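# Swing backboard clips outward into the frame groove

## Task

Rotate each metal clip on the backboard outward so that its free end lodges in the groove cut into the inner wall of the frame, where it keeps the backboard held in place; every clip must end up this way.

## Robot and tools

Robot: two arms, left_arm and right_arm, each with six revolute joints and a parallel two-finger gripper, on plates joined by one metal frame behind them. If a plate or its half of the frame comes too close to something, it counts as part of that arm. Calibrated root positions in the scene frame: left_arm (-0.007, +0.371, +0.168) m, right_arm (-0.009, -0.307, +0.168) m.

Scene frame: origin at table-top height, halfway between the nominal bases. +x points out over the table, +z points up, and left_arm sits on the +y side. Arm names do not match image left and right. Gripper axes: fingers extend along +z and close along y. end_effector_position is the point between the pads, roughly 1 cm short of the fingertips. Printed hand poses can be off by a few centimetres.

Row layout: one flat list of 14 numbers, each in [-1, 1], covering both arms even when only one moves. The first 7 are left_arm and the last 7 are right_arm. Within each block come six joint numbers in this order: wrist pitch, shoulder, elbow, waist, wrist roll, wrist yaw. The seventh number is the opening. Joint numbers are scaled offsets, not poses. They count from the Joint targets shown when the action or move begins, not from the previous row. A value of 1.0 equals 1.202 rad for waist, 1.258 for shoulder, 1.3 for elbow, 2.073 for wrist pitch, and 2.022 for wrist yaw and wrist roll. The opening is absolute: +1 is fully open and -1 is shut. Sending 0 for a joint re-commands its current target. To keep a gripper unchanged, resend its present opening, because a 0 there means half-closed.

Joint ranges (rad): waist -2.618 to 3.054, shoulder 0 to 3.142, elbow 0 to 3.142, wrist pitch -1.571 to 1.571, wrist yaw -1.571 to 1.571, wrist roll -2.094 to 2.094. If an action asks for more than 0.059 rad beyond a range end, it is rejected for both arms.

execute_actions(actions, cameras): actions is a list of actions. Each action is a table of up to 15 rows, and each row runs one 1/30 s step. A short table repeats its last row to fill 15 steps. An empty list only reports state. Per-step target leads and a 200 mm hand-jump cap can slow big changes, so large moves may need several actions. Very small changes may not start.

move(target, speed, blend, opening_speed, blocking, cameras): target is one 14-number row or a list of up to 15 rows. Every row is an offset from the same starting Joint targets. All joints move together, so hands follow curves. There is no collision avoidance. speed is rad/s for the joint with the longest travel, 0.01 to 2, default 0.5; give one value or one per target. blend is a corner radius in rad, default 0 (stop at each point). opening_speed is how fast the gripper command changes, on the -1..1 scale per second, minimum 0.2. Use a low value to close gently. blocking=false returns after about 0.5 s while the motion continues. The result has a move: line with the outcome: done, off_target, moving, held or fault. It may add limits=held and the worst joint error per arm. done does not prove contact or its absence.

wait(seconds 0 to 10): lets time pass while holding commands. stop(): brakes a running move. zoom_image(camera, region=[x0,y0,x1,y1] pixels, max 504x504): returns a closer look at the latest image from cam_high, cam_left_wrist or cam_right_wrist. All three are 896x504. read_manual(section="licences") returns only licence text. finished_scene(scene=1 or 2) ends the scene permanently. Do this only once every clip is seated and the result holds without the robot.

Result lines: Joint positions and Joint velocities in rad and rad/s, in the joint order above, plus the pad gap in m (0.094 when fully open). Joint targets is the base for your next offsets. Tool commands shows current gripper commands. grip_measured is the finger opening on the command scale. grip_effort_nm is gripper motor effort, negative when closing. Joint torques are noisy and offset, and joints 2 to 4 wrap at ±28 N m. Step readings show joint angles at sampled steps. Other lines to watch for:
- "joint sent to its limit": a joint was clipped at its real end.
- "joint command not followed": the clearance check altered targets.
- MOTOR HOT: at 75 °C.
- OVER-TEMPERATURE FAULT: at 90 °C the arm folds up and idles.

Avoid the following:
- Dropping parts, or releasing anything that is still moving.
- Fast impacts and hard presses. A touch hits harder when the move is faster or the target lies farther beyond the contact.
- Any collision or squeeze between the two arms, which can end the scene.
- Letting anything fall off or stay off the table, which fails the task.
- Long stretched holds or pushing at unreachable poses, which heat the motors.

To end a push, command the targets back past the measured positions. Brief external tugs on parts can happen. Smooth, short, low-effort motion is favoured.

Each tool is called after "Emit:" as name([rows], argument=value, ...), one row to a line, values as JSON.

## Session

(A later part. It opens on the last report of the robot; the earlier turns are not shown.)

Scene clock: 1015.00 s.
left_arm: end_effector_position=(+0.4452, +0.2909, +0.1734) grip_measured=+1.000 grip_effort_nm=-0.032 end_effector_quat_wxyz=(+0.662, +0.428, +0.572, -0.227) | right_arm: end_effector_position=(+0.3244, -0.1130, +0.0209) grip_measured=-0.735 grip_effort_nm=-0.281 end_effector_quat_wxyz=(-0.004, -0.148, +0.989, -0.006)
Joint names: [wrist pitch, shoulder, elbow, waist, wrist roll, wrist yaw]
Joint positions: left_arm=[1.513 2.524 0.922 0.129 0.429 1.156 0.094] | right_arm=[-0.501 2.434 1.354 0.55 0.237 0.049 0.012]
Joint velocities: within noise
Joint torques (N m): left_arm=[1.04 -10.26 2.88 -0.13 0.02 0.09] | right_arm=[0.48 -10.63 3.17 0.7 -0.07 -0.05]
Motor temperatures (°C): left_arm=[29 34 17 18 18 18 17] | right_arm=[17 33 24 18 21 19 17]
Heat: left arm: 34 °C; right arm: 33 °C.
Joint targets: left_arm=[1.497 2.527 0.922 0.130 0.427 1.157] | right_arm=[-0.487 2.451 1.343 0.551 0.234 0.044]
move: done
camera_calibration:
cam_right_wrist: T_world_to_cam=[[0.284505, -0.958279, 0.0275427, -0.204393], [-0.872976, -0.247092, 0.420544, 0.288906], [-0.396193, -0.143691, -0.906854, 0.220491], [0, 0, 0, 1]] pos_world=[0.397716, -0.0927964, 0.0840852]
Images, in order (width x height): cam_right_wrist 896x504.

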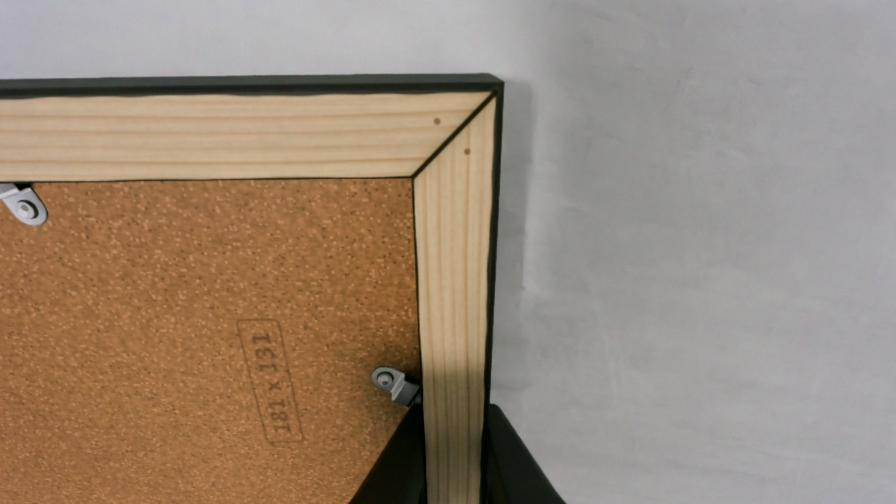

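Emit:
move([
  [0,0,0,0,0,0,1,0,0,0,0,0,0,-0.2],
  [0,0,0,0,0,0,1,-0.0147,0.0056,0.0408,0,0,0,-0.2],
], speed=0.2, cameras=["cam_right_wrist"])

Scene clock: 1024.97 s.
left_arm: end_effector_position=(+0.4452, +0.2909, +0.1734) grip_measured=+1.000 grip_effort_nm=-0.027 end_effector_quat_wxyz=(+0.662, +0.428, +0.572, -0.227) | right_arm: end_effector_position=(+0.3278, -0.1111, +0.0213) grip_measured=-0.202 grip_effort_nm=0.071 end_effector_quat_wxyz=(-0.003, -0.148, +0.989, -0.006)
Joint names: [wrist pitch, shoulder, elbow, waist, wrist roll, wrist yaw]
Joint positions: left_arm=[1.513 2.524 0.922 0.129 0.429 1.156 0.094] | right_arm=[-0.509 2.442 1.373 0.55 0.237 0.049 0.037]
Joint velocities: within noise
Joint torques (N m): left_arm=[1.03 -10.33 2.7 -0.12 0 0.09] | right_arm=[0.27 -10.73 5.68 0.7 -0.08 -0.06]
Motor temperatures (°C): left_arm=[29 34 17 18 18 18 17] | right_arm=[17 33 24 18 21 19 17]
Heat: left arm: 34 °C; right arm: 33 °C.
Joint targets: left_arm=[1.497 2.527 0.922 0.130 0.427 1.157] | right_arm=[-0.518 2.459 1.396 0.551 0.234 0.045]
move: done
camera_calibration:
cam_right_wrist: T_world_to_cam=[[0.284339, -0.958336, 0.0272678, -0.203472], [-0.874047, -0.247434, 0.418114, 0.292605], [-0.393946, -0.142719, -0.907985, 0.221899], [0, 0, 0, 1]] pos_world=[0.401022, -0.0909251, 0.0846866]
Images, in order (width x height): cam_right_wrist 896x504.

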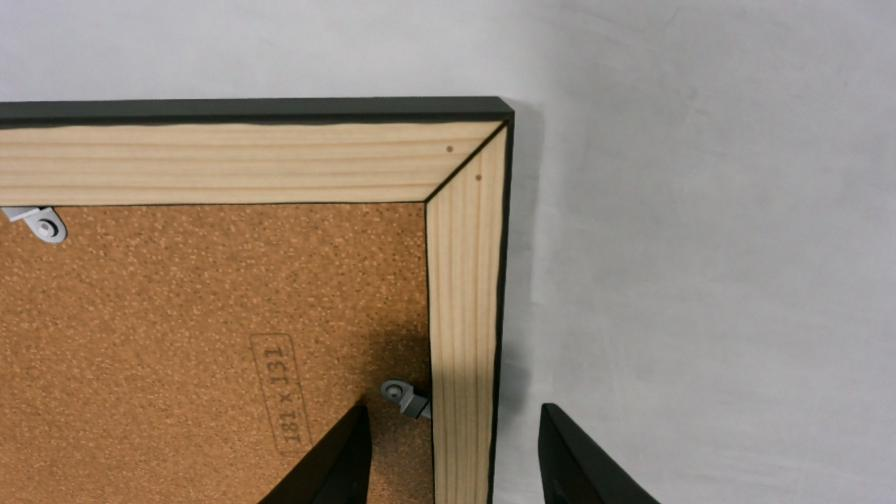

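Emit:
move(target=[0,0,0,0,0,0,1,0,0,0,0,0,0,-0.74], opening_speed=0.5, cameras=["cam_right_wrist"])

Emit:
zoom_image(camera="cam_right_wrist", region=[360, 350, 480, 430])

Scene clock: 1037.50 s.
left_arm: end_effector_position=(+0.4452, +0.2909, +0.1734) grip_measured=+1.000 grip_effort_nm=-0.032 end_effector_quat_wxyz=(+0.662, +0.428, +0.572, -0.227) | right_arm: end_effector_position=(+0.3271, -0.1107, +0.0213) grip_measured=-0.736 grip_effort_nm=-0.271 end_effector_quat_wxyz=(-0.005, -0.148, +0.989, -0.005)
Joint names: [wrist pitch, shoulder, elbow, waist, wrist roll, wrist yaw]
Joint positions: left_arm=[1.513 2.524 0.922 0.129 0.429 1.156 0.094] | right_arm=[-0.511 2.442 1.373 0.55 0.237 0.045 0.012]
Joint velocities: within noise
Joint torques (N m): left_arm=[1.06 -10.43 2.84 -0.14 0.02 0.1] | right_arm=[0.27 -10.73 5.7 0.75 -0.06 -0.02]
Motor temperatures (°C): left_arm=[29 34 17 18 18 18 17] | right_arm=[17 32 24 18 21 19 17]
Heat: left arm: 34 °C; right arm: 32 °C.
Joint targets: left_arm=[1.497 2.527 0.922 0.130 0.427 1.157] | right_arm=[-0.518 2.459 1.396 0.551 0.234 0.044]
move: done
camera_calibration:
cam_right_wrist: T_world_to_cam=[[0.284463, -0.958386, 0.0240288, -0.202905], [-0.872537, -0.248435, 0.420666, 0.291373], [-0.397191, -0.14063, -0.906897, 0.222921], [0, 0, 0, 1]] pos_world=[0.400494, -0.0907247, 0.0844714]
Images, in order (width x height): cam_right_wrist 896x504.

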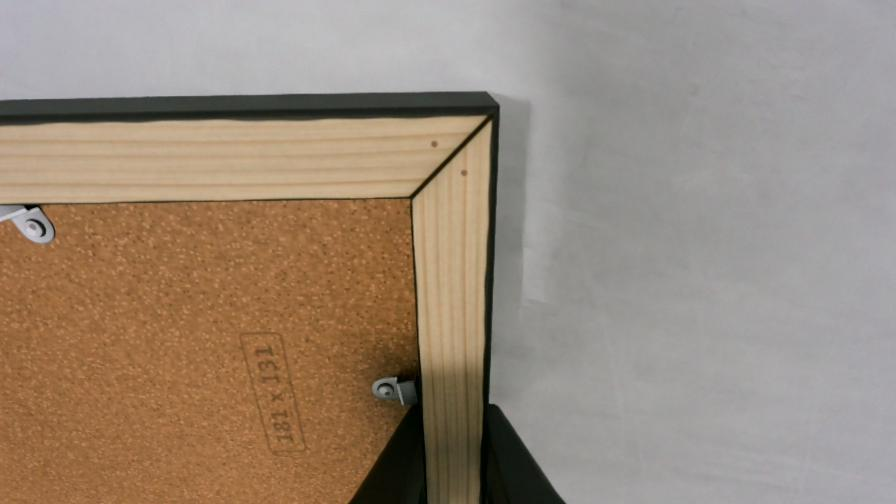

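Scaled by 4.200.

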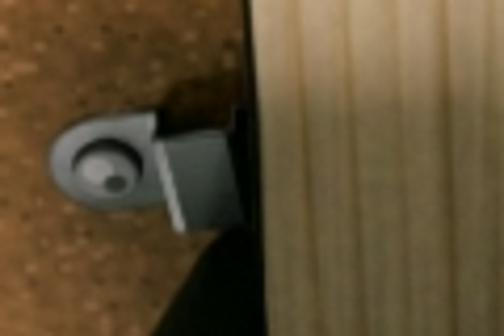

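Emit:
move([
  [0,0,0,0,0,0,1,0,0,0,0,0,0,-0.5],
  [0,0,0,0,0,0,1,-0.0535,-0.125,-0.01,0,0,0,-0.5],
  [0,0,0,0,0,0,1,0.0482,-0.2607,-0.3085,0.1269,0.8576,0,-0.5],
], speed=[0.5,0.3,0.9], cameras=["cam_right_wrist"])

Scene clock: 1058.93 s.
left_arm: end_effector_position=(+0.4452, +0.2909, +0.1734) grip_measured=+1.000 grip_effort_nm=-0.022 end_effector_quat_wxyz=(+0.662, +0.428, +0.572, -0.227) | right_arm: end_effector_position=(+0.2405, -0.1094, +0.0579) grip_measured=-0.502 grip_effort_nm=0.066 end_effector_quat_wxyz=(+0.002, +0.597, +0.802, -0.003)
Joint names: [wrist pitch, shoulder, elbow, waist, wrist roll, wrist yaw]
Joint positions: left_arm=[1.513 2.524 0.922 0.129 0.429 1.156 0.094] | right_arm=[-0.421 2.163 1.005 0.696 1.96 0.045 0.023]
Joint velocities: within noise
Joint torques (N m): left_arm=[1.05 -10.33 2.8 -0.06 0.03 0.1] | right_arm=[0.39 -12.92 3.08 1.25 0.03 -0.03]
Motor temperatures (°C): left_arm=[29 35 17 18 18 18 17] | right_arm=[17 32 23 18 21 19 17]
Heat: left arm: 35 °C; right arm: 32 °C.
Joint targets: left_arm=[1.497 2.527 0.922 0.130 0.427 1.157] | right_arm=[-0.418 2.130 0.995 0.704 1.968 0.045]
move: done
camera_calibration:
cam_right_wrist: T_world_to_cam=[[-0.96038, -0.278046, 0.0189663, 0.196169], [-0.246911, 0.88045, 0.404774, 0.174753], [-0.129245, 0.384054, -0.91422, 0.215299], [0, 0, 0, 1]] pos_world=[0.259371, -0.182004, 0.122374]
Images, in order (width x height): cam_right_wrist 896x504.

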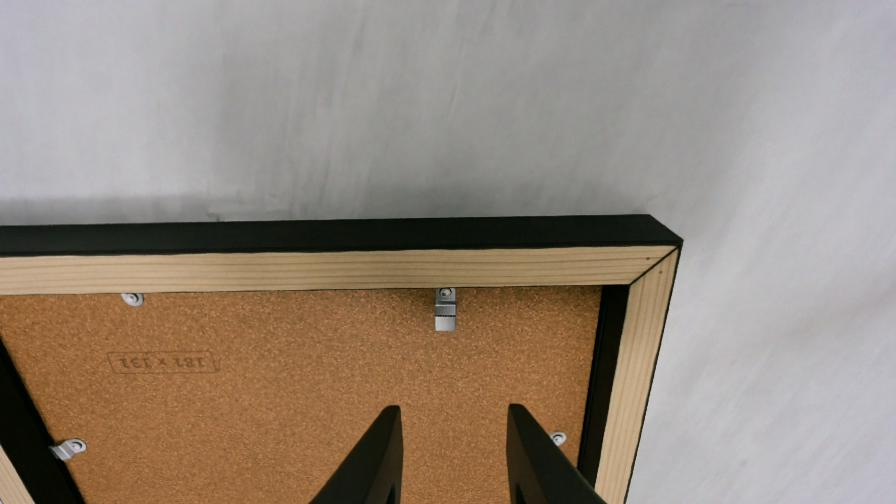

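Emit:
move(target=[0,0,0,0,0,0,1,0.042,0.0994,0,-0.02,0,0,-0.66], cameras=["cam_right_wrist"])

Scene clock: 1070.27 s.
left_arm: end_effector_position=(+0.4452, +0.2909, +0.1734) grip_measured=+1.000 grip_effort_nm=-0.017 end_effector_quat_wxyz=(+0.662, +0.428, +0.572, -0.227) | right_arm: end_effector_position=(+0.2425, -0.1106, +0.0321) grip_measured=-0.658 grip_effort_nm=-0.154 end_effector_quat_wxyz=(+0.002, +0.602, +0.799, -0.003)
Joint names: [wrist pitch, shoulder, elbow, waist, wrist roll, wrist yaw]
Joint positions: left_arm=[1.513 2.524 0.922 0.129 0.429 1.156 0.094] | right_arm=[-0.335 2.248 1.005 0.686 1.961 0.045 0.016]
Joint velocities: within noise
Joint torques (N m): left_arm=[1.05 -10.36 2.76 -0.08 0.02 0.05] | right_arm=[0.4 -9.35 2.73 -0.1 0.03 -0.02]
Motor temperatures (°C): left_arm=[29 35 17 18 18 18 17] | right_arm=[17 34 23 18 21 19 17]
Heat: left arm: 35 °C; right arm: 34 °C.
Joint targets: left_arm=[1.497 2.527 0.922 0.130 0.427 1.157] | right_arm=[-0.331 2.255 0.995 0.680 1.968 0.045]
move: done
camera_calibration:
cam_right_wrist: T_world_to_cam=[[-0.963326, -0.267735, 0.0179309, 0.200177], [-0.2378, 0.882758, 0.405204, 0.184676], [-0.124316, 0.386079, -0.914051, 0.191509], [0, 0, 0, 1]] pos_world=[0.26056, -0.183368, 0.0966283]
Images, in order (width x height): cam_right_wrist 896x504.

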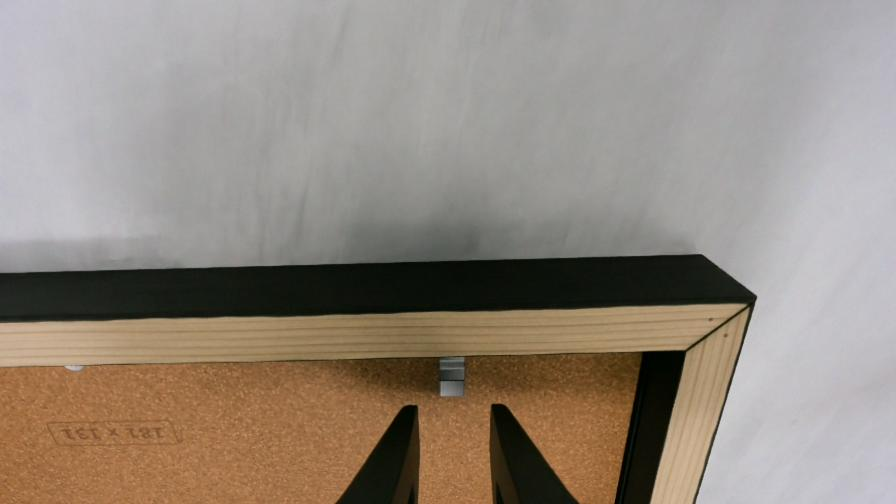

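Emit:
move(target=[0,0,0,0,0,0,1,0.0227,0.0374,0,-0.003,0,0,-0.66], speed=0.12, cameras=["cam_right_wrist"])

Scene clock: 1080.97 s.
left_arm: end_effector_position=(+0.4452, +0.2909, +0.1734) grip_measured=+1.000 grip_effort_nm=-0.032 end_effector_quat_wxyz=(+0.662, +0.428, +0.572, -0.227) | right_arm: end_effector_position=(+0.2429, -0.1096, +0.0196) grip_measured=-0.658 grip_effort_nm=-0.149 end_effector_quat_wxyz=(+0.003, +0.602, +0.799, +0.000)
Joint names: [wrist pitch, shoulder, elbow, waist, wrist roll, wrist yaw]
Joint positions: left_arm=[1.513 2.524 0.922 0.129 0.429 1.156 0.094] | right_arm=[-0.287 2.289 1.005 0.686 1.961 0.045 0.016]
Joint velocities: within noise
Joint torques (N m): left_arm=[1.06 -10.19 2.8 -0.16 -0.01 0.11] | right_arm=[0.42 -8.95 2.58 -0.4 0.03 -0.02]
Motor temperatures (°C): left_arm=[29 35 17 18 18 18 17] | right_arm=[17 33 23 18 21 19 17]
Heat: left arm: 35 °C; right arm: 33 °C.
Joint targets: left_arm=[1.497 2.527 0.922 0.130 0.427 1.157] | right_arm=[-0.284 2.303 0.995 0.676 1.968 0.045]
move: done
camera_calibration:
cam_right_wrist: T_world_to_cam=[[-0.963557, -0.267202, 0.01266, 0.201262], [-0.239085, 0.881461, 0.407264, 0.189125], [-0.119981, 0.389396, -0.913223, 0.179058], [0, 0, 0, 1]] pos_world=[0.260628, -0.182653, 0.0839476]
Images, in order (width x height): cam_right_wrist 896x504.

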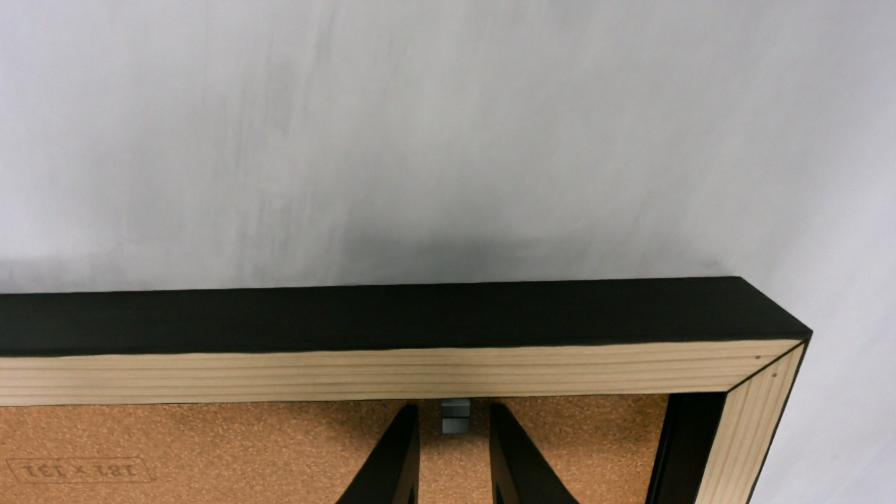

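Emit:
move([
  [0,0,0,0,0,0,1,0.0016,0.003,0,0,0,0,-0.66],
  [0,0,0,0,0,0,1,0.0016,0.003,0,0,0,0,-0.865],
], speed=0.12, cameras=["cam_right_wrist"])

Scene clock: 1089.03 s.
left_arm: end_effector_position=(+0.4452, +0.2909, +0.1734) grip_measured=+1.000 grip_effort_nm=-0.032 end_effector_quat_wxyz=(+0.662, +0.428, +0.572, -0.227) | right_arm: end_effector_position=(+0.2432, -0.1091, +0.0194) grip_measured=-0.862 grip_effort_nm=-0.188 end_effector_quat_wxyz=(+0.003, +0.602, +0.798, +0.001)
Joint names: [wrist pitch, shoulder, elbow, waist, wrist roll, wrist yaw]
Joint positions: left_arm=[1.513 2.524 0.922 0.129 0.429 1.156 0.094] | right_arm=[-0.284 2.29 1.005 0.686 1.961 0.044 0.006]
Joint velocities: within noise
Joint torques (N m): left_arm=[1.06 -10.41 2.73 -0.1 -0.01 0.12] | right_arm=[0.44 -8.7 2.56 -0.49 0.04 -0.01]
Motor temperatures (°C): left_arm=[29 35 17 18 18 18 17] | right_arm=[17 32 23 18 21 19 17]
Heat: left arm: 35 °C; right arm: 32 °C.
Joint targets: left_arm=[1.497 2.527 0.922 0.130 0.427 1.157] | right_arm=[-0.280 2.307 0.995 0.676 1.968 0.044]
move: done
camera_calibration:
cam_right_wrist: T_world_to_cam=[[-0.963597, -0.267139, 0.0108489, 0.201771], [-0.239545, 0.88066, 0.408726, 0.188893], [-0.118741, 0.391248, -0.912593, 0.1786], [0, 0, 0, 1]] pos_world=[0.260882, -0.182326, 0.0835946]
Images, in order (width x height): cam_right_wrist 896x504.

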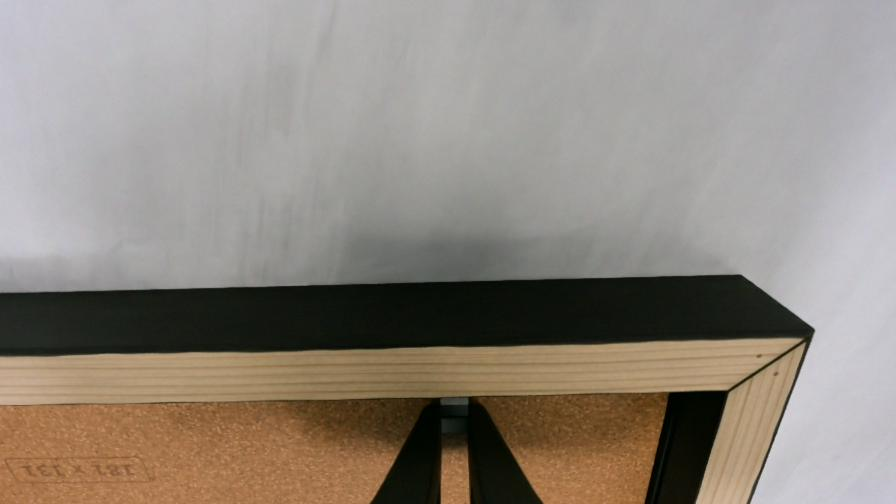

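Emit:
move([
  [0,0,0,0,0,0,1,0,-0.0374,0,0,0,0,-0.865],
  [0,0,0,0,0,0,1,0.0058,-0.0453,-0.0177,0,-0.1855,0,-0.865],
  [0,0,0,0,0,0,1,0.0116,-0.0517,-0.0331,0,-0.3635,0,-0.865],
  [0,0,0,0,0,0,1,0.0164,-0.058,-0.0469,-0.003,-0.5415,0,-0.865],
], speed=[0.2,0.4,0.4,0.4], blend=[0,0.05,0.05,0], cameras=["cam_right_wrist"])

Scene clock: 1115.80 s.
left_arm: end_effector_position=(+0.4452, +0.2909, +0.1734) grip_measured=+1.000 grip_effort_nm=-0.022 end_effector_quat_wxyz=(+0.662, +0.428, +0.572, -0.227) | right_arm: end_effector_position=(+0.2341, -0.1179, +0.0193) grip_measured=-0.862 grip_effort_nm=-0.183 end_effector_quat_wxyz=(+0.002, +0.109, +0.994, +0.002)
Joint names: [wrist pitch, shoulder, elbow, waist, wrist roll, wrist yaw]
Joint positions: left_arm=[1.513 2.524 0.922 0.129 0.429 1.156 0.094] | right_arm=[-0.248 2.265 0.944 0.68 0.882 0.04 0.006]
Joint velocities: within noise
Joint torques (N m): left_arm=[1.06 -10.37 2.86 -0.21 0.01 0.11] | right_arm=[0.4 -12.85 2.33 -0.18 -0.12 0.02]
Motor temperatures (°C): left_arm=[29 35 17 18 18 18 17] | right_arm=[17 32 23 18 21 19 17]
Heat: left arm: 35 °C; right arm: 32 °C.
Joint targets: left_arm=[1.497 2.527 0.922 0.130 0.427 1.157] | right_arm=[-0.247 2.234 0.934 0.673 0.873 0.045]
move: done
camera_calibration:
cam_right_wrist: T_world_to_cam=[[-0.225703, -0.974117, 0.0123985, -0.0654373], [-0.88796, 0.210942, 0.408693, 0.2673], [-0.400731, 0.0812338, -0.912588, 0.210315], [0, 0, 0, 1]] pos_world=[0.306862, -0.137213, 0.0834981]
Images, in order (width x height): cam_right_wrist 896x504.

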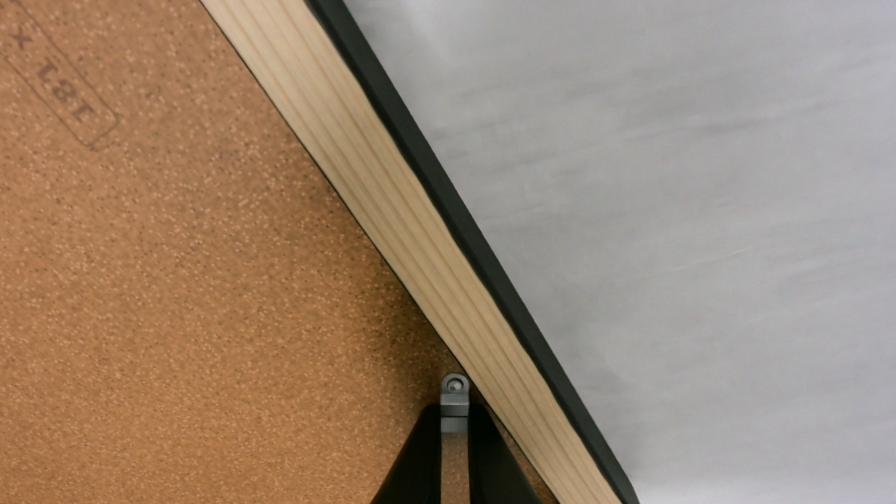

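Emit:
move([
  [0,0,0,0,0,0,1,0,0,0,0,0,0,-0.8],
  [0,0,0,0,0,0,1,-0.0695,-0.1033,0,0,0,0,-0.8],
  [0,0,0,0,0,0,1,-0.0449,-0.062,-0.0254,-0.0474,-0.2784,0,0.28],
], speed=[0.5,0.3,0.7], cameras=["cam_right_wrist"])

Scene clock: 1131.77 s.
left_arm: end_effector_position=(+0.4452, +0.2909, +0.1734) grip_measured=+1.000 grip_effort_nm=-0.027 end_effector_quat_wxyz=(+0.662, +0.428, +0.572, -0.227) | right_arm: end_effector_position=(+0.2358, -0.1396, +0.0486) grip_measured=+0.278 grip_effort_nm=0.066 end_effector_quat_wxyz=(-0.006, -0.144, +0.990, -0.003)
Joint names: [wrist pitch, shoulder, elbow, waist, wrist roll, wrist yaw]
Joint positions: left_arm=[1.513 2.524 0.922 0.129 0.429 1.156 0.094] | right_arm=[-0.351 2.144 0.909 0.622 0.317 0.04 0.06]
Joint velocities: within noise
Joint torques (N m): left_arm=[1.07 -10.22 2.71 -0.14 -0.01 0.1] | right_arm=[0.46 -8.16 2.85 -0.2 -0.11 0.03]
Motor temperatures (°C): left_arm=[29 35 17 18 18 18 17] | right_arm=[17 34 23 18 21 19 17]
Heat: left arm: 35 °C; right arm: 34 °C.
Joint targets: left_arm=[1.497 2.527 0.922 0.130 0.427 1.157] | right_arm=[-0.339 2.155 0.901 0.616 0.310 0.045]
move: done
camera_calibration:
cam_right_wrist: T_world_to_cam=[[0.277303, -0.960567, 0.0203415, -0.203683], [-0.872742, -0.242982, 0.423415, 0.193726], [-0.401776, -0.135167, -0.905707, 0.209194], [0, 0, 0, 1]] pos_world=[0.309604, -0.120303, 0.111586]
Images, in order (width x height): cam_right_wrist 896x504.

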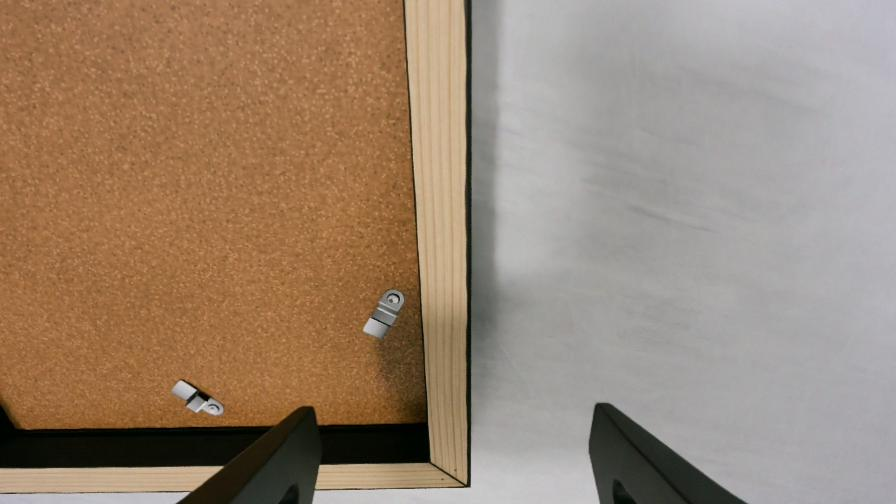

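Emit:
move(target=[0,0,0,0,0,0,1,0.0425,0.0715,0.03,-0.004,0,0,0.28], speed=0.2, cameras=["cam_right_wrist"])

Scene clock: 1149.53 s.
left_arm: end_effector_position=(+0.4452, +0.2909, +0.1734) grip_measured=+1.000 grip_effort_nm=-0.027 end_effector_quat_wxyz=(+0.662, +0.428, +0.572, -0.227) | right_arm: end_effector_position=(+0.2398, -0.1373, +0.0245) grip_measured=+0.278 grip_effort_nm=0.061 end_effector_quat_wxyz=(-0.003, -0.142, +0.990, -0.001)
Joint names: [wrist pitch, shoulder, elbow, waist, wrist roll, wrist yaw]
Joint positions: left_arm=[1.513 2.524 0.922 0.129 0.429 1.156 0.094] | right_arm=[-0.263 2.234 0.921 0.618 0.317 0.04 0.06]
Joint velocities: within noise
Joint torques (N m): left_arm=[1.1 -10.24 2.74 -0.17 -0.01 0.13] | right_arm=[0.48 -8.64 4.45 -0.2 -0.1 0.02]
Motor temperatures (°C): left_arm=[29 35 17 18 18 18 17] | right_arm=[17 31 23 18 21 19 17]
Heat: left arm: 35 °C; right arm: 31 °C.
Joint targets: left_arm=[1.497 2.527 0.922 0.130 0.427 1.157] | right_arm=[-0.252 2.245 0.940 0.611 0.310 0.045]
move: done
camera_calibration:
cam_right_wrist: T_world_to_cam=[[0.272802, -0.961909, 0.0176006, -0.201144], [-0.876808, -0.241054, 0.416054, 0.20945], [-0.395964, -0.128933, -0.90917, 0.188866], [0, 0, 0, 1]] pos_world=[0.313304, -0.118643, 0.0881094]
Images, in order (width x height): cam_right_wrist 896x504.

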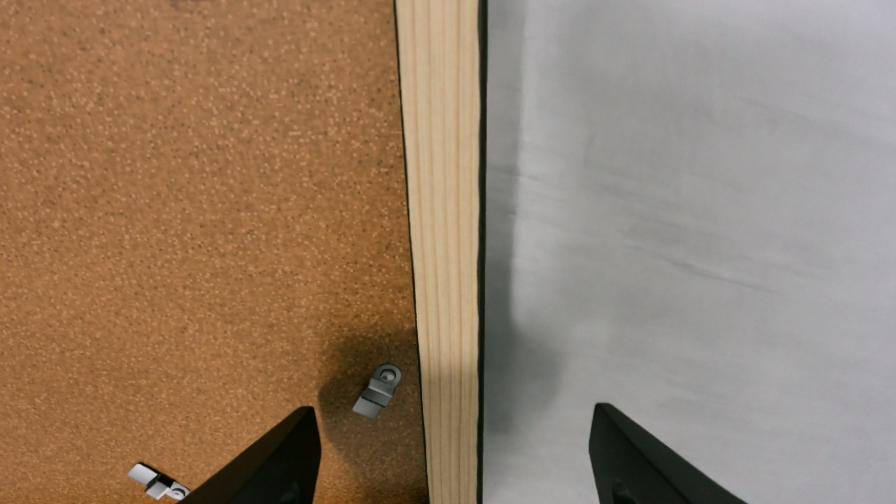

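Emit:
move(target=[0,0,0,0,0,0,1,0.0102,0.0113,-0.03,0,0,0,0.28], speed=0.15, cameras=["cam_right_wrist"])

Scene clock: 1157.47 s.
left_arm: end_effector_position=(+0.4452, +0.2909, +0.1734) grip_measured=+1.000 grip_effort_nm=-0.032 end_effector_quat_wxyz=(+0.662, +0.428, +0.572, -0.227) | right_arm: end_effector_position=(+0.2362, -0.1395, +0.0195) grip_measured=+0.278 grip_effort_nm=0.071 end_effector_quat_wxyz=(-0.005, -0.142, +0.990, -0.002)
Joint names: [wrist pitch, shoulder, elbow, waist, wrist roll, wrist yaw]
Joint positions: left_arm=[1.513 2.524 0.922 0.129 0.429 1.156 0.094] | right_arm=[-0.242 2.247 0.908 0.618 0.317 0.04 0.06]
Joint velocities: within noise
Joint torques (N m): left_arm=[1.08 -10.28 2.85 -0.14 0.02 0.11] | right_arm=[0.47 -8.42 2.44 -0.2 -0.1 0.04]
Motor temperatures (°C): left_arm=[29 35 17 18 18 18 17] | right_arm=[17 31 23 18 21 19 17]
Heat: left arm: 35 °C; right arm: 31 °C.
Joint targets: left_arm=[1.497 2.527 0.922 0.130 0.427 1.157] | right_arm=[-0.230 2.260 0.901 0.611 0.310 0.045]
move: done
camera_calibration:
cam_right_wrist: T_world_to_cam=[[0.273047, -0.961812, 0.019059, -0.202287], [-0.875187, -0.240133, 0.419981, 0.207522], [-0.399366, -0.131355, -0.907333, 0.182984], [0, 0, 0, 1]] pos_world=[0.309932, -0.120694, 0.0827275]
Images, in order (width x height): cam_right_wrist 896x504.

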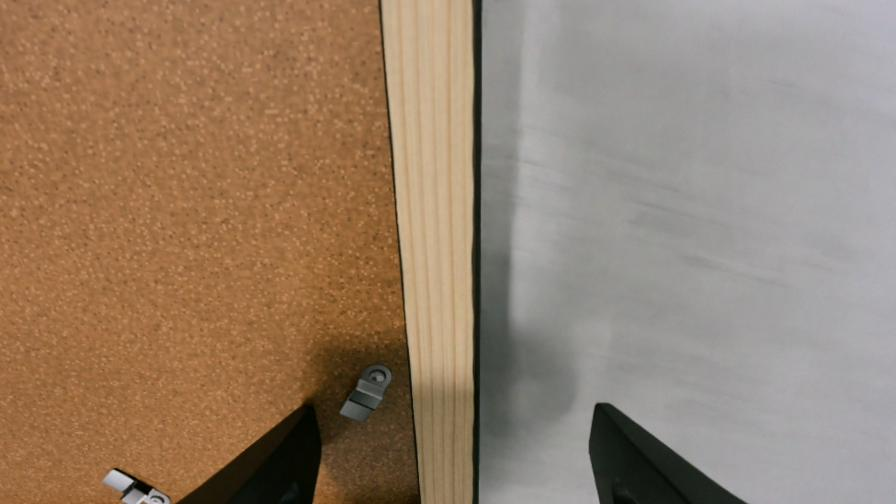

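Emit:
move(target=[0,0,0,0,0,0,1,-0.012,0.003,0.0335,0.0166,0,0,0.28], speed=0.15, cameras=["cam_right_wrist"])

Scene clock: 1165.63 s.
left_arm: end_effector_position=(+0.4452, +0.2909, +0.1734) grip_measured=+1.000 grip_effort_nm=-0.032 end_effector_quat_wxyz=(+0.662, +0.428, +0.572, -0.227) | right_arm: end_effector_position=(+0.2415, -0.1344, +0.0209) grip_measured=+0.278 grip_effort_nm=0.066 end_effector_quat_wxyz=(+0.001, -0.144, +0.990, +0.000)
Joint names: [wrist pitch, shoulder, elbow, waist, wrist roll, wrist yaw]
Joint positions: left_arm=[1.513 2.524 0.922 0.129 0.429 1.156 0.094] | right_arm=[-0.246 2.25 0.928 0.622 0.317 0.04 0.06]
Joint velocities: within noise
Joint torques (N m): left_arm=[1.05 -10.25 2.84 -0.14 0 0.09] | right_arm=[0.28 -8.47 4.31 1.29 -0.1 0.03]
Motor temperatures (°C): left_arm=[29 35 17 18 18 18 17] | right_arm=[17 31 23 18 21 19 17]
Heat: left arm: 35 °C; right arm: 31 °C.
Joint targets: left_arm=[1.497 2.527 0.922 0.130 0.427 1.157] | right_arm=[-0.255 2.263 0.944 0.631 0.310 0.045]
move: done
camera_calibration:
cam_right_wrist: T_world_to_cam=[[0.276454, -0.960906, 0.0152355, -0.19949], [-0.878376, -0.246215, 0.409675, 0.212891], [-0.389908, -0.126639, -0.912105, 0.185453], [0, 0, 0, 1]] pos_world=[0.314458, -0.115789, 0.0849757]
Images, in order (width x height): cam_right_wrist 896x504.

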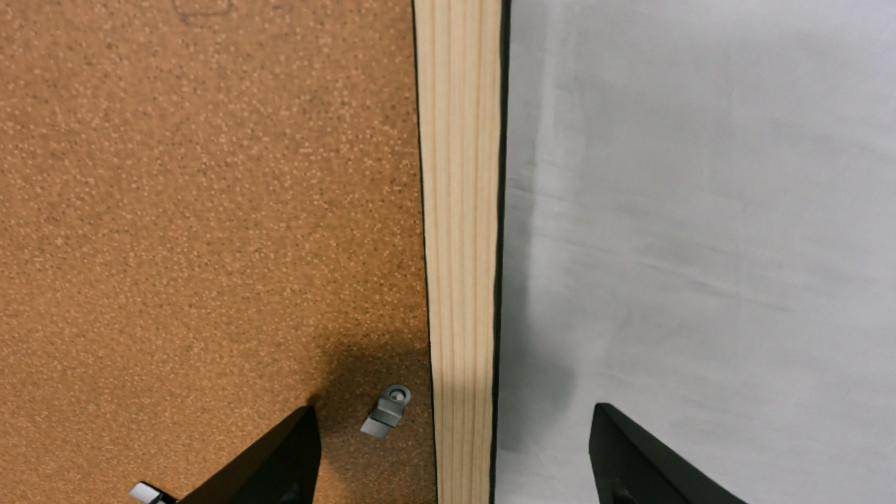

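Emit:
move(target=[0,0,0,0,0,0,1,0.0121,0,-0.0285,0,0,0,0.28], speed=0.15, cameras=["cam_right_wrist"])

Scene clock: 1173.03 s.
left_arm: end_effector_position=(+0.4452, +0.2909, +0.1734) grip_measured=+1.000 grip_effort_nm=-0.027 end_effector_quat_wxyz=(+0.662, +0.428, +0.572, -0.227) | right_arm: end_effector_position=(+0.2377, -0.1370, +0.0194) grip_measured=+0.278 grip_effort_nm=0.066 end_effector_quat_wxyz=(-0.002, -0.144, +0.990, -0.001)
Joint names: [wrist pitch, shoulder, elbow, waist, wrist roll, wrist yaw]
Joint positions: left_arm=[1.513 2.524 0.922 0.129 0.429 1.156 0.094] | right_arm=[-0.241 2.25 0.915 0.622 0.317 0.04 0.06]
Joint velocities: within noise
Joint torques (N m): left_arm=[1.06 -10.33 2.74 -0.08 0.01 0.1] | right_arm=[0.49 -8.38 2.45 1.29 -0.11 0.04]
Motor temperatures (°C): left_arm=[29 35 17 18 18 18 17] | right_arm=[17 31 23 18 21 19 17]
Heat: left arm: 35 °C; right arm: 31 °C.
Joint targets: left_arm=[1.497 2.527 0.922 0.130 0.427 1.157] | right_arm=[-0.230 2.263 0.907 0.631 0.310 0.045]
move: done
camera_calibration:
cam_right_wrist: T_world_to_cam=[[0.27683, -0.960759, 0.017547, -0.200975], [-0.875847, -0.244768, 0.41591, 0.209027], [-0.395294, -0.130505, -0.909236, 0.183065], [0, 0, 0, 1]] pos_world=[0.311076, -0.118035, 0.08304]
Images, in order (width x height): cam_right_wrist 896x504.

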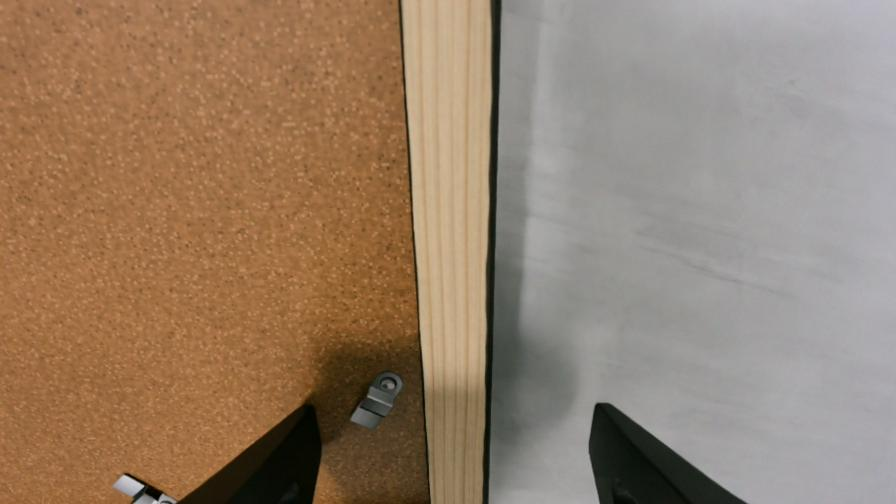

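Emit:
move(target=[0,0,0,0,0,0,1,0,0,0,0,0,0,-0.74], opening_speed=0.5, cameras=["cam_right_wrist"])

Scene clock: 1177.23 s.
left_arm: end_effector_position=(+0.4452, +0.2909, +0.1734) grip_measured=+1.000 grip_effort_nm=-0.027 end_effector_quat_wxyz=(+0.662, +0.428, +0.572, -0.227) | right_arm: end_effector_position=(+0.2382, -0.1358, +0.0195) grip_measured=-0.736 grip_effort_nm=-0.276 end_effector_quat_wxyz=(+0.000, -0.148, +0.989, -0.001)
Joint names: [wrist pitch, shoulder, elbow, waist, wrist roll, wrist yaw]
Joint positions: left_arm=[1.513 2.524 0.922 0.129 0.429 1.156 0.094] | right_arm=[-0.237 2.25 0.915 0.626 0.311 0.042 0.012]
Joint velocities: within noise
Joint torques (N m): left_arm=[1.04 -10.22 2.85 -0.18 -0.01 0.09] | right_arm=[0.45 -8.39 2.48 0.95 -0.05 0.01]
Motor temperatures (°C): left_arm=[29 35 17 18 18 18 17] | right_arm=[17 31 23 18 21 19 17]
Heat: left arm: 35 °C; right arm: 31 °C.
Joint targets: left_arm=[1.497 2.527 0.922 0.130 0.427 1.157] | right_arm=[-0.230 2.263 0.907 0.631 0.310 0.045]
move: done
camera_calibration:
cam_right_wrist: T_world_to_cam=[[0.285367, -0.958236, 0.01869, -0.201713], [-0.87571, -0.252767, 0.411389, 0.208695], [-0.389484, -0.133764, -0.911268, 0.181663], [0, 0, 0, 1]] pos_world=[0.311073, -0.116238, 0.0834591]
Images, in order (width x height): cam_right_wrist 896x504.

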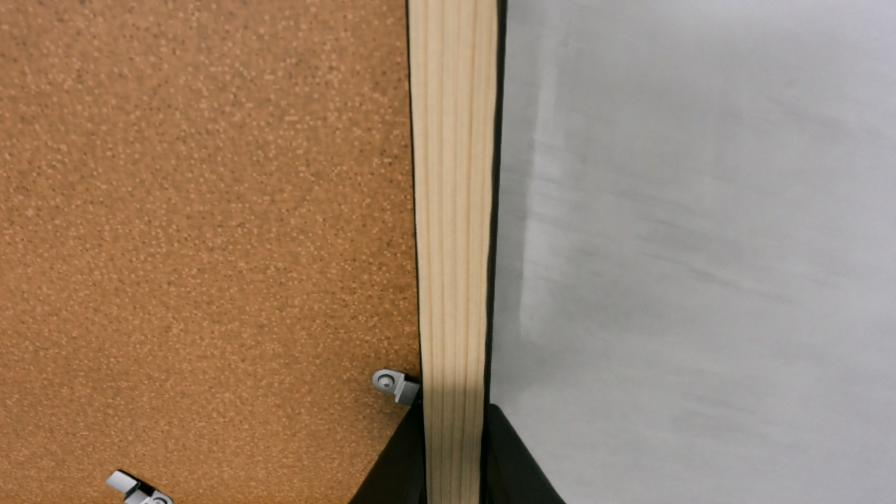

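Emit:
move([
  [0,0,0,0,0,0,1,0,0,0,0,0,0,-0.2],
  [0,0,0,0,0,0,1,-0.0135,0,0.026,0,0,0,-0.2],
], speed=0.15, cameras=["cam_right_wrist"])

Scene clock: 1184.80 s.
left_arm: end_effector_position=(+0.4452, +0.2909, +0.1734) grip_measured=+1.000 grip_effort_nm=-0.032 end_effector_quat_wxyz=(+0.662, +0.428, +0.572, -0.227) | right_arm: end_effector_position=(+0.2388, -0.1354, +0.0204) grip_measured=-0.202 grip_effort_nm=0.071 end_effector_quat_wxyz=(-0.002, -0.148, +0.989, -0.002)
Joint names: [wrist pitch, shoulder, elbow, waist, wrist roll, wrist yaw]
Joint positions: left_arm=[1.513 2.524 0.922 0.129 0.429 1.156 0.094] | right_arm=[-0.249 2.25 0.923 0.626 0.311 0.042 0.037]
Joint velocities: within noise
Joint torques (N m): left_arm=[1.05 -10.26 2.76 -0.21 0.01 0.07] | right_arm=[0.28 -8.47 4.41 0.94 -0.06 0.02]
Motor temperatures (°C): left_arm=[29 35 17 18 18 18 17] | right_arm=[17 30 23 18 21 19 17]
Heat: left arm: 35 °C; right arm: 30 °C.
Joint targets: left_arm=[1.497 2.527 0.922 0.130 0.427 1.157] | right_arm=[-0.258 2.263 0.941 0.631 0.310 0.045]
move: done
camera_calibration:
cam_right_wrist: T_world_to_cam=[[0.285574, -0.95815, 0.019887, -0.201587], [-0.87438, -0.251999, 0.414675, 0.208713], [-0.39231, -0.135809, -0.909752, 0.183148], [0, 0, 0, 1]] pos_world=[0.311913, -0.115682, 0.08408]
Images, in order (width x height): cam_right_wrist 896x504.

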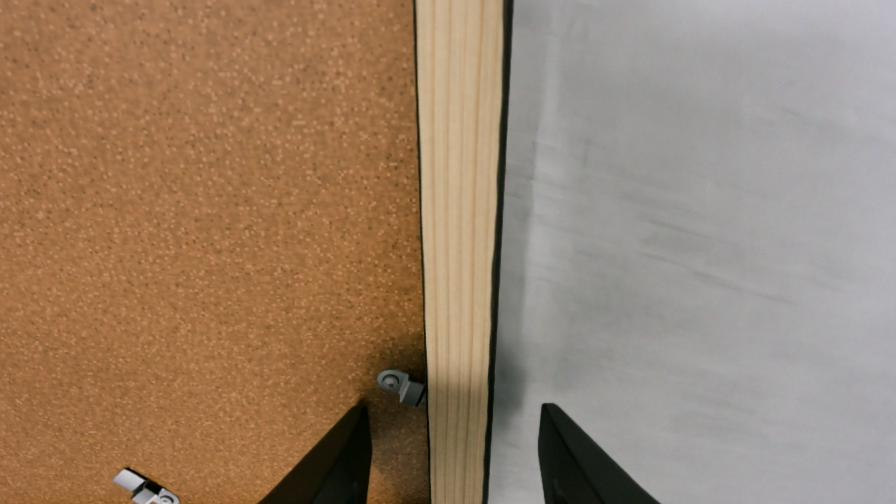

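Emit:
move(target=[0,0,0,0,0,0,1,-0.0033,0.0045,0.0095,0,0,0,-0.2], speed=0.15, cameras=["cam_right_wrist"])

Scene clock: 1189.23 s.
left_arm: end_effector_position=(+0.4452, +0.2909, +0.1734) grip_measured=+1.000 grip_effort_nm=-0.027 end_effector_quat_wxyz=(+0.662, +0.428, +0.572, -0.227) | right_arm: end_effector_position=(+0.2411, -0.1338, +0.0205) grip_measured=-0.202 grip_effort_nm=0.066 end_effector_quat_wxyz=(-0.001, -0.148, +0.989, -0.002)
Joint names: [wrist pitch, shoulder, elbow, waist, wrist roll, wrist yaw]
Joint positions: left_arm=[1.513 2.524 0.922 0.129 0.429 1.156 0.094] | right_arm=[-0.255 2.255 0.935 0.626 0.311 0.042 0.037]
Joint velocities: within noise
Joint torques (N m): left_arm=[1.07 -10.44 2.85 -0.31 0.01 0.11] | right_arm=[0.28 -8.43 4.49 0.9 -0.05 0]
Motor temperatures (°C): left_arm=[29 35 17 18 18 18 17] | right_arm=[17 30 23 18 21 19 17]
Heat: left arm: 35 °C; right arm: 30 °C.
Joint targets: left_arm=[1.497 2.527 0.922 0.130 0.427 1.157] | right_arm=[-0.265 2.269 0.953 0.631 0.310 0.045]
move: done
camera_calibration:
cam_right_wrist: T_world_to_cam=[[0.285532, -0.958168, 0.0196476, -0.200719], [-0.874647, -0.252153, 0.414019, 0.211095], [-0.391745, -0.1354, -0.910056, 0.184255], [0, 0, 0, 1]] pos_world=[0.314126, -0.114146, 0.0842286]
Images, in order (width x height): cam_right_wrist 896x504.

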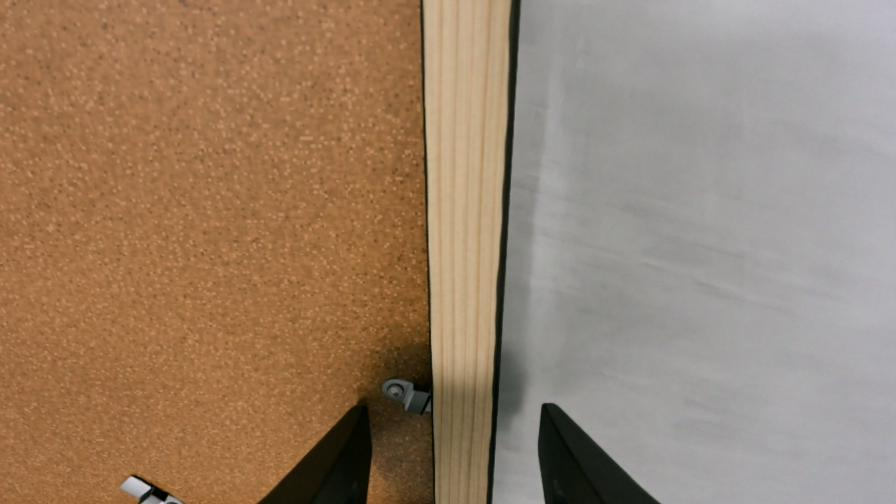

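Rivet y≈391; close.

Emit:
move(target=[0,0,0,0,0,0,1,0,0,0,0,0,0,-0.74], opening_speed=0.5, cameras=["cam_right_wrist"])

Emit:
zoom_image(camera="cam_right_wrist", region=[360, 350, 480, 430])

Scene clock: 1193.03 s.
left_arm: end_effector_position=(+0.4452, +0.2909, +0.1734) grip_measured=+1.000 grip_effort_nm=-0.027 end_effector_quat_wxyz=(+0.662, +0.428, +0.572, -0.227) | right_arm: end_effector_position=(+0.2398, -0.1351, +0.0205) grip_measured=-0.736 grip_effort_nm=-0.286 end_effector_quat_wxyz=(-0.004, -0.149, +0.989, -0.004)
Joint names: [wrist pitch, shoulder, elbow, waist, wrist roll, wrist yaw]
Joint positions: left_arm=[1.513 2.524 0.922 0.129 0.429 1.156 0.094] | right_arm=[-0.262 2.255 0.935 0.626 0.311 0.044 0.012]
Joint velocities: within noise
Joint torques (N m): left_arm=[1.05 -10.4 2.85 -0.13 0 0.08] | right_arm=[0.32 -8.43 4.44 0.91 -0.05 0.01]
Motor temperatures (°C): left_arm=[29 35 17 18 18 18 17] | right_arm=[17 31 23 18 21 19 17]
Heat: left arm: 35 °C; right arm: 31 °C.
Joint targets: left_arm=[1.497 2.527 0.922 0.130 0.427 1.157] | right_arm=[-0.265 2.269 0.953 0.631 0.310 0.045]
move: done
camera_calibration:
cam_right_wrist: T_world_to_cam=[[0.28593, -0.957966, 0.0233682, -0.201688], [-0.872459, -0.250168, 0.4198, 0.209242], [-0.396308, -0.140421, -0.907316, 0.183942], [0, 0, 0, 1]] pos_world=[0.313121, -0.115035, 0.0837668]
Images, in order (width x height): cam_right_wrist 896x504.

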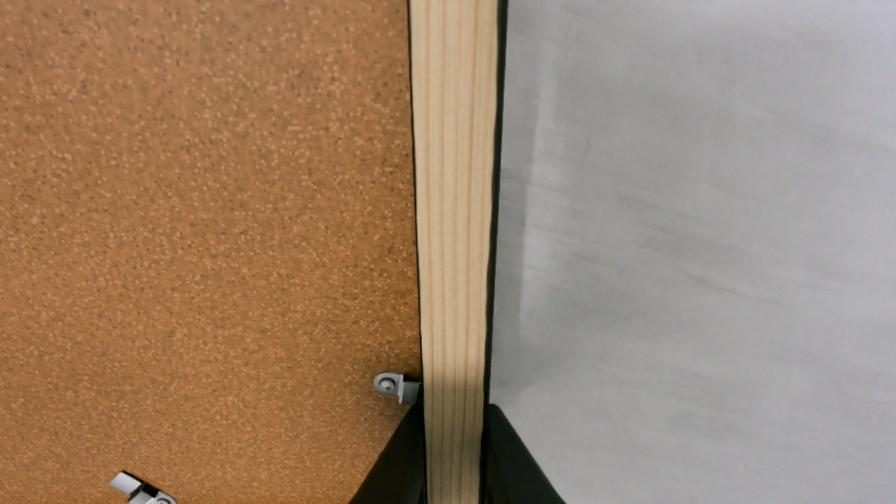

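Scaled by 4.200.

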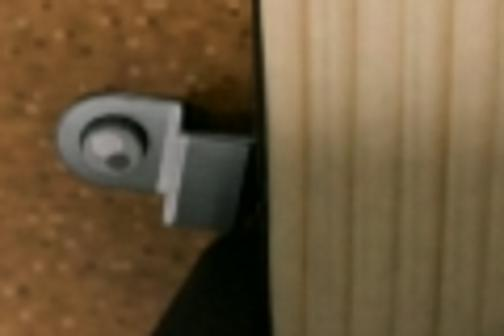

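Emit:
move([
  [0,0,0,0,0,0,1,-0.0367,0.0362,0.0935,-0.049,-0.053,0,-0.74],
  [0,0,0,0,0,0,1,-0.0728,0.0778,0.1916,-0.0944,-0.1024,0,-0.74],
], speed=0.15, blend=0.03, cameras=["cam_right_wrist","cam_high"])

Scene clock: 1222.93 s.
left_arm: end_effector_position=(+0.4452, +0.2909, +0.1734) grip_measured=+1.000 grip_effort_nm=-0.027 end_effector_quat_wxyz=(+0.662, +0.428, +0.572, -0.227) | right_arm: end_effector_position=(+0.2972, -0.1372, +0.0215) grip_measured=-0.736 grip_effort_nm=-0.261 end_effector_quat_wxyz=(-0.011, -0.200, +0.980, -0.005)
Joint names: [wrist pitch, shoulder, elbow, waist, wrist roll, wrist yaw]
Joint positions: left_arm=[1.513 2.524 0.922 0.129 0.429 1.156 0.094] | right_arm=[-0.416 2.352 1.178 0.526 0.107 0.042 0.012]
Joint velocities: within noise
Joint torques (N m): left_arm=[1.06 -10.29 2.85 -0.05 0.01 0.08] | right_arm=[0.32 -9.85 5.39 -0.34 -0.07 0.02]
Motor temperatures (°C): left_arm=[29 35 17 18 18 18 17] | right_arm=[17 31 23 18 21 19 17]
Heat: left arm: 35 °C; right arm: 31 °C.
Joint targets: left_arm=[1.497 2.527 0.922 0.130 0.427 1.157] | right_arm=[-0.416 2.367 1.202 0.518 0.103 0.045]
move: done
camera_calibration:
cam_right_wrist: T_world_to_cam=[[0.384904, -0.92272, 0.0208961, -0.244675], [-0.835964, -0.33894, 0.431607, 0.235119], [-0.39117, -0.183596, -0.90182, 0.199784], [0, 0, 0, 1]] pos_world=[0.368877, -0.109396, 0.0838023]
Images, in order (width x height): cam_high 896x504, cam_right_wrist 896x504.

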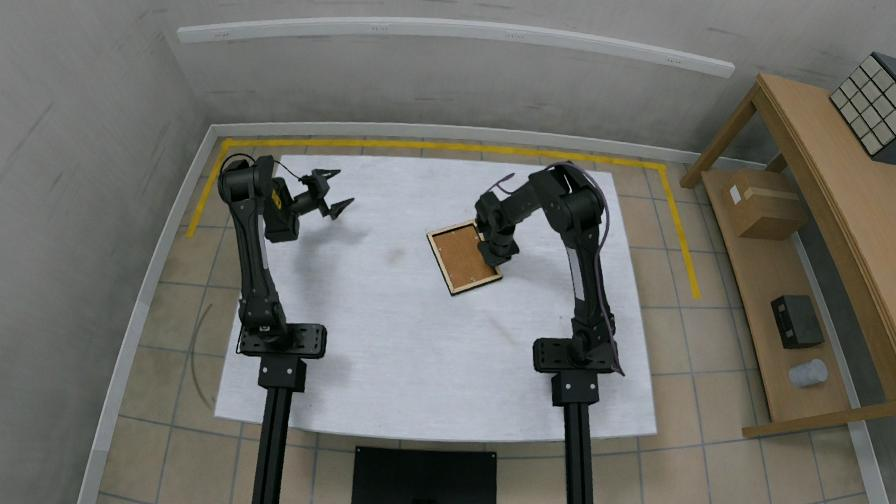

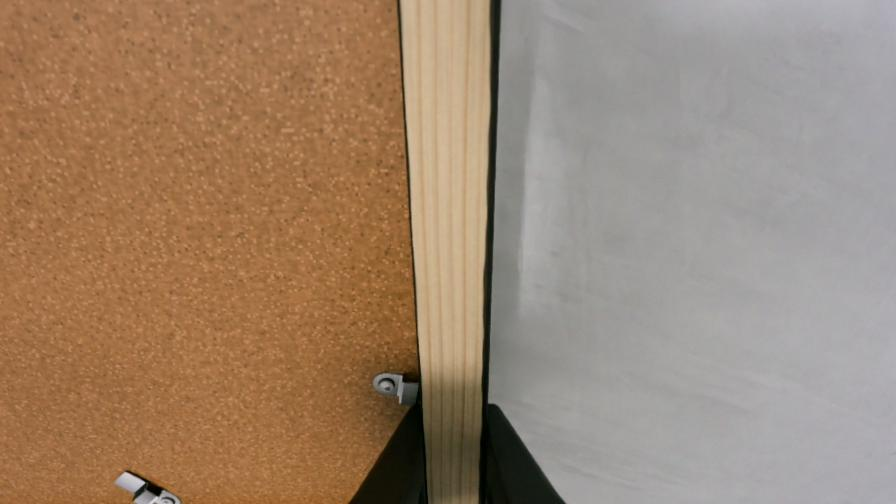

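Emit:
move([
  [0,0,0,0,0,0,1,0,0,0,0,0,0,-0.5],
  [0,0,0,0,0,0,1,-0.0642,-0.132,-0.0077,0,0,0,-0.5],
  [0,0,0,0,0,0,1,-0.0053,-0.1518,-0.1154,0.2404,0.9194,0,0.28],
], speed=[0.5,0.3,0.9], cameras=["cam_right_wrist"])

Scene clock: 1242.30 s.
left_arm: end_effector_position=(+0.4452, +0.2909, +0.1734) grip_measured=+1.000 grip_effort_nm=-0.027 end_effector_quat_wxyz=(+0.662, +0.428, +0.572, -0.227) | right_arm: end_effector_position=(+0.2275, -0.0747, +0.0536) grip_measured=+0.278 grip_effort_nm=0.061 end_effector_quat_wxyz=(+0.001, +0.553, +0.833, +0.000)
Joint names: [wrist pitch, shoulder, elbow, waist, wrist roll, wrist yaw]
Joint positions: left_arm=[1.513 2.524 0.922 0.129 0.429 1.156 0.094] | right_arm=[-0.43 2.21 1.063 0.8 1.955 0.042 0.06]
Joint velocities: within noise
Joint torques (N m): left_arm=[1.02 -10.26 2.88 -0.2 0.01 0.1] | right_arm=[0.41 -13.55 3.06 1.07 0.03 0.01]
Motor temperatures (°C): left_arm=[29 36 17 18 18 18 17] | right_arm=[17 31 23 18 21 19 17]
Heat: left arm: 36 °C; right arm: 31 °C.
Joint targets: left_arm=[1.497 2.527 0.922 0.130 0.427 1.157] | right_arm=[-0.427 2.176 1.052 0.806 1.962 0.045]
move: done
camera_calibration:
cam_right_wrist: T_world_to_cam=[[-0.924354, -0.381265, 0.0143965, 0.17783], [-0.342492, 0.845797, 0.409055, 0.161569], [-0.168135, 0.373181, -0.912396, 0.204351], [0, 0, 0, 1]] pos_world=[0.254072, -0.145115, 0.117798]
Images, in order (width x height): cam_right_wrist 896x504.

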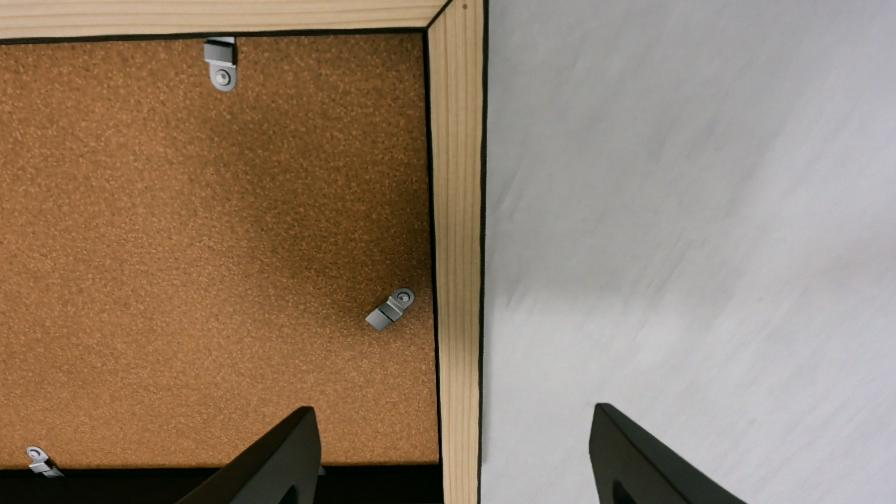

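Emit:
zoom_image(camera="cam_right_wrist", region=[350, 270, 446, 350])

Scaled by 5.250.

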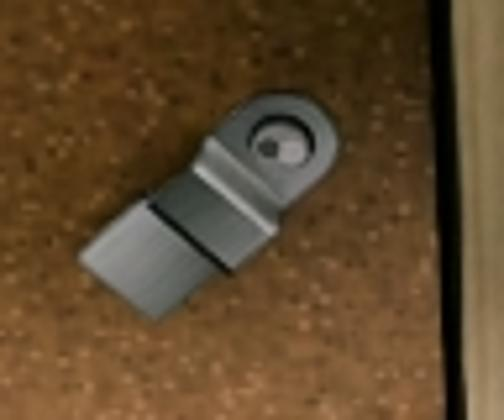

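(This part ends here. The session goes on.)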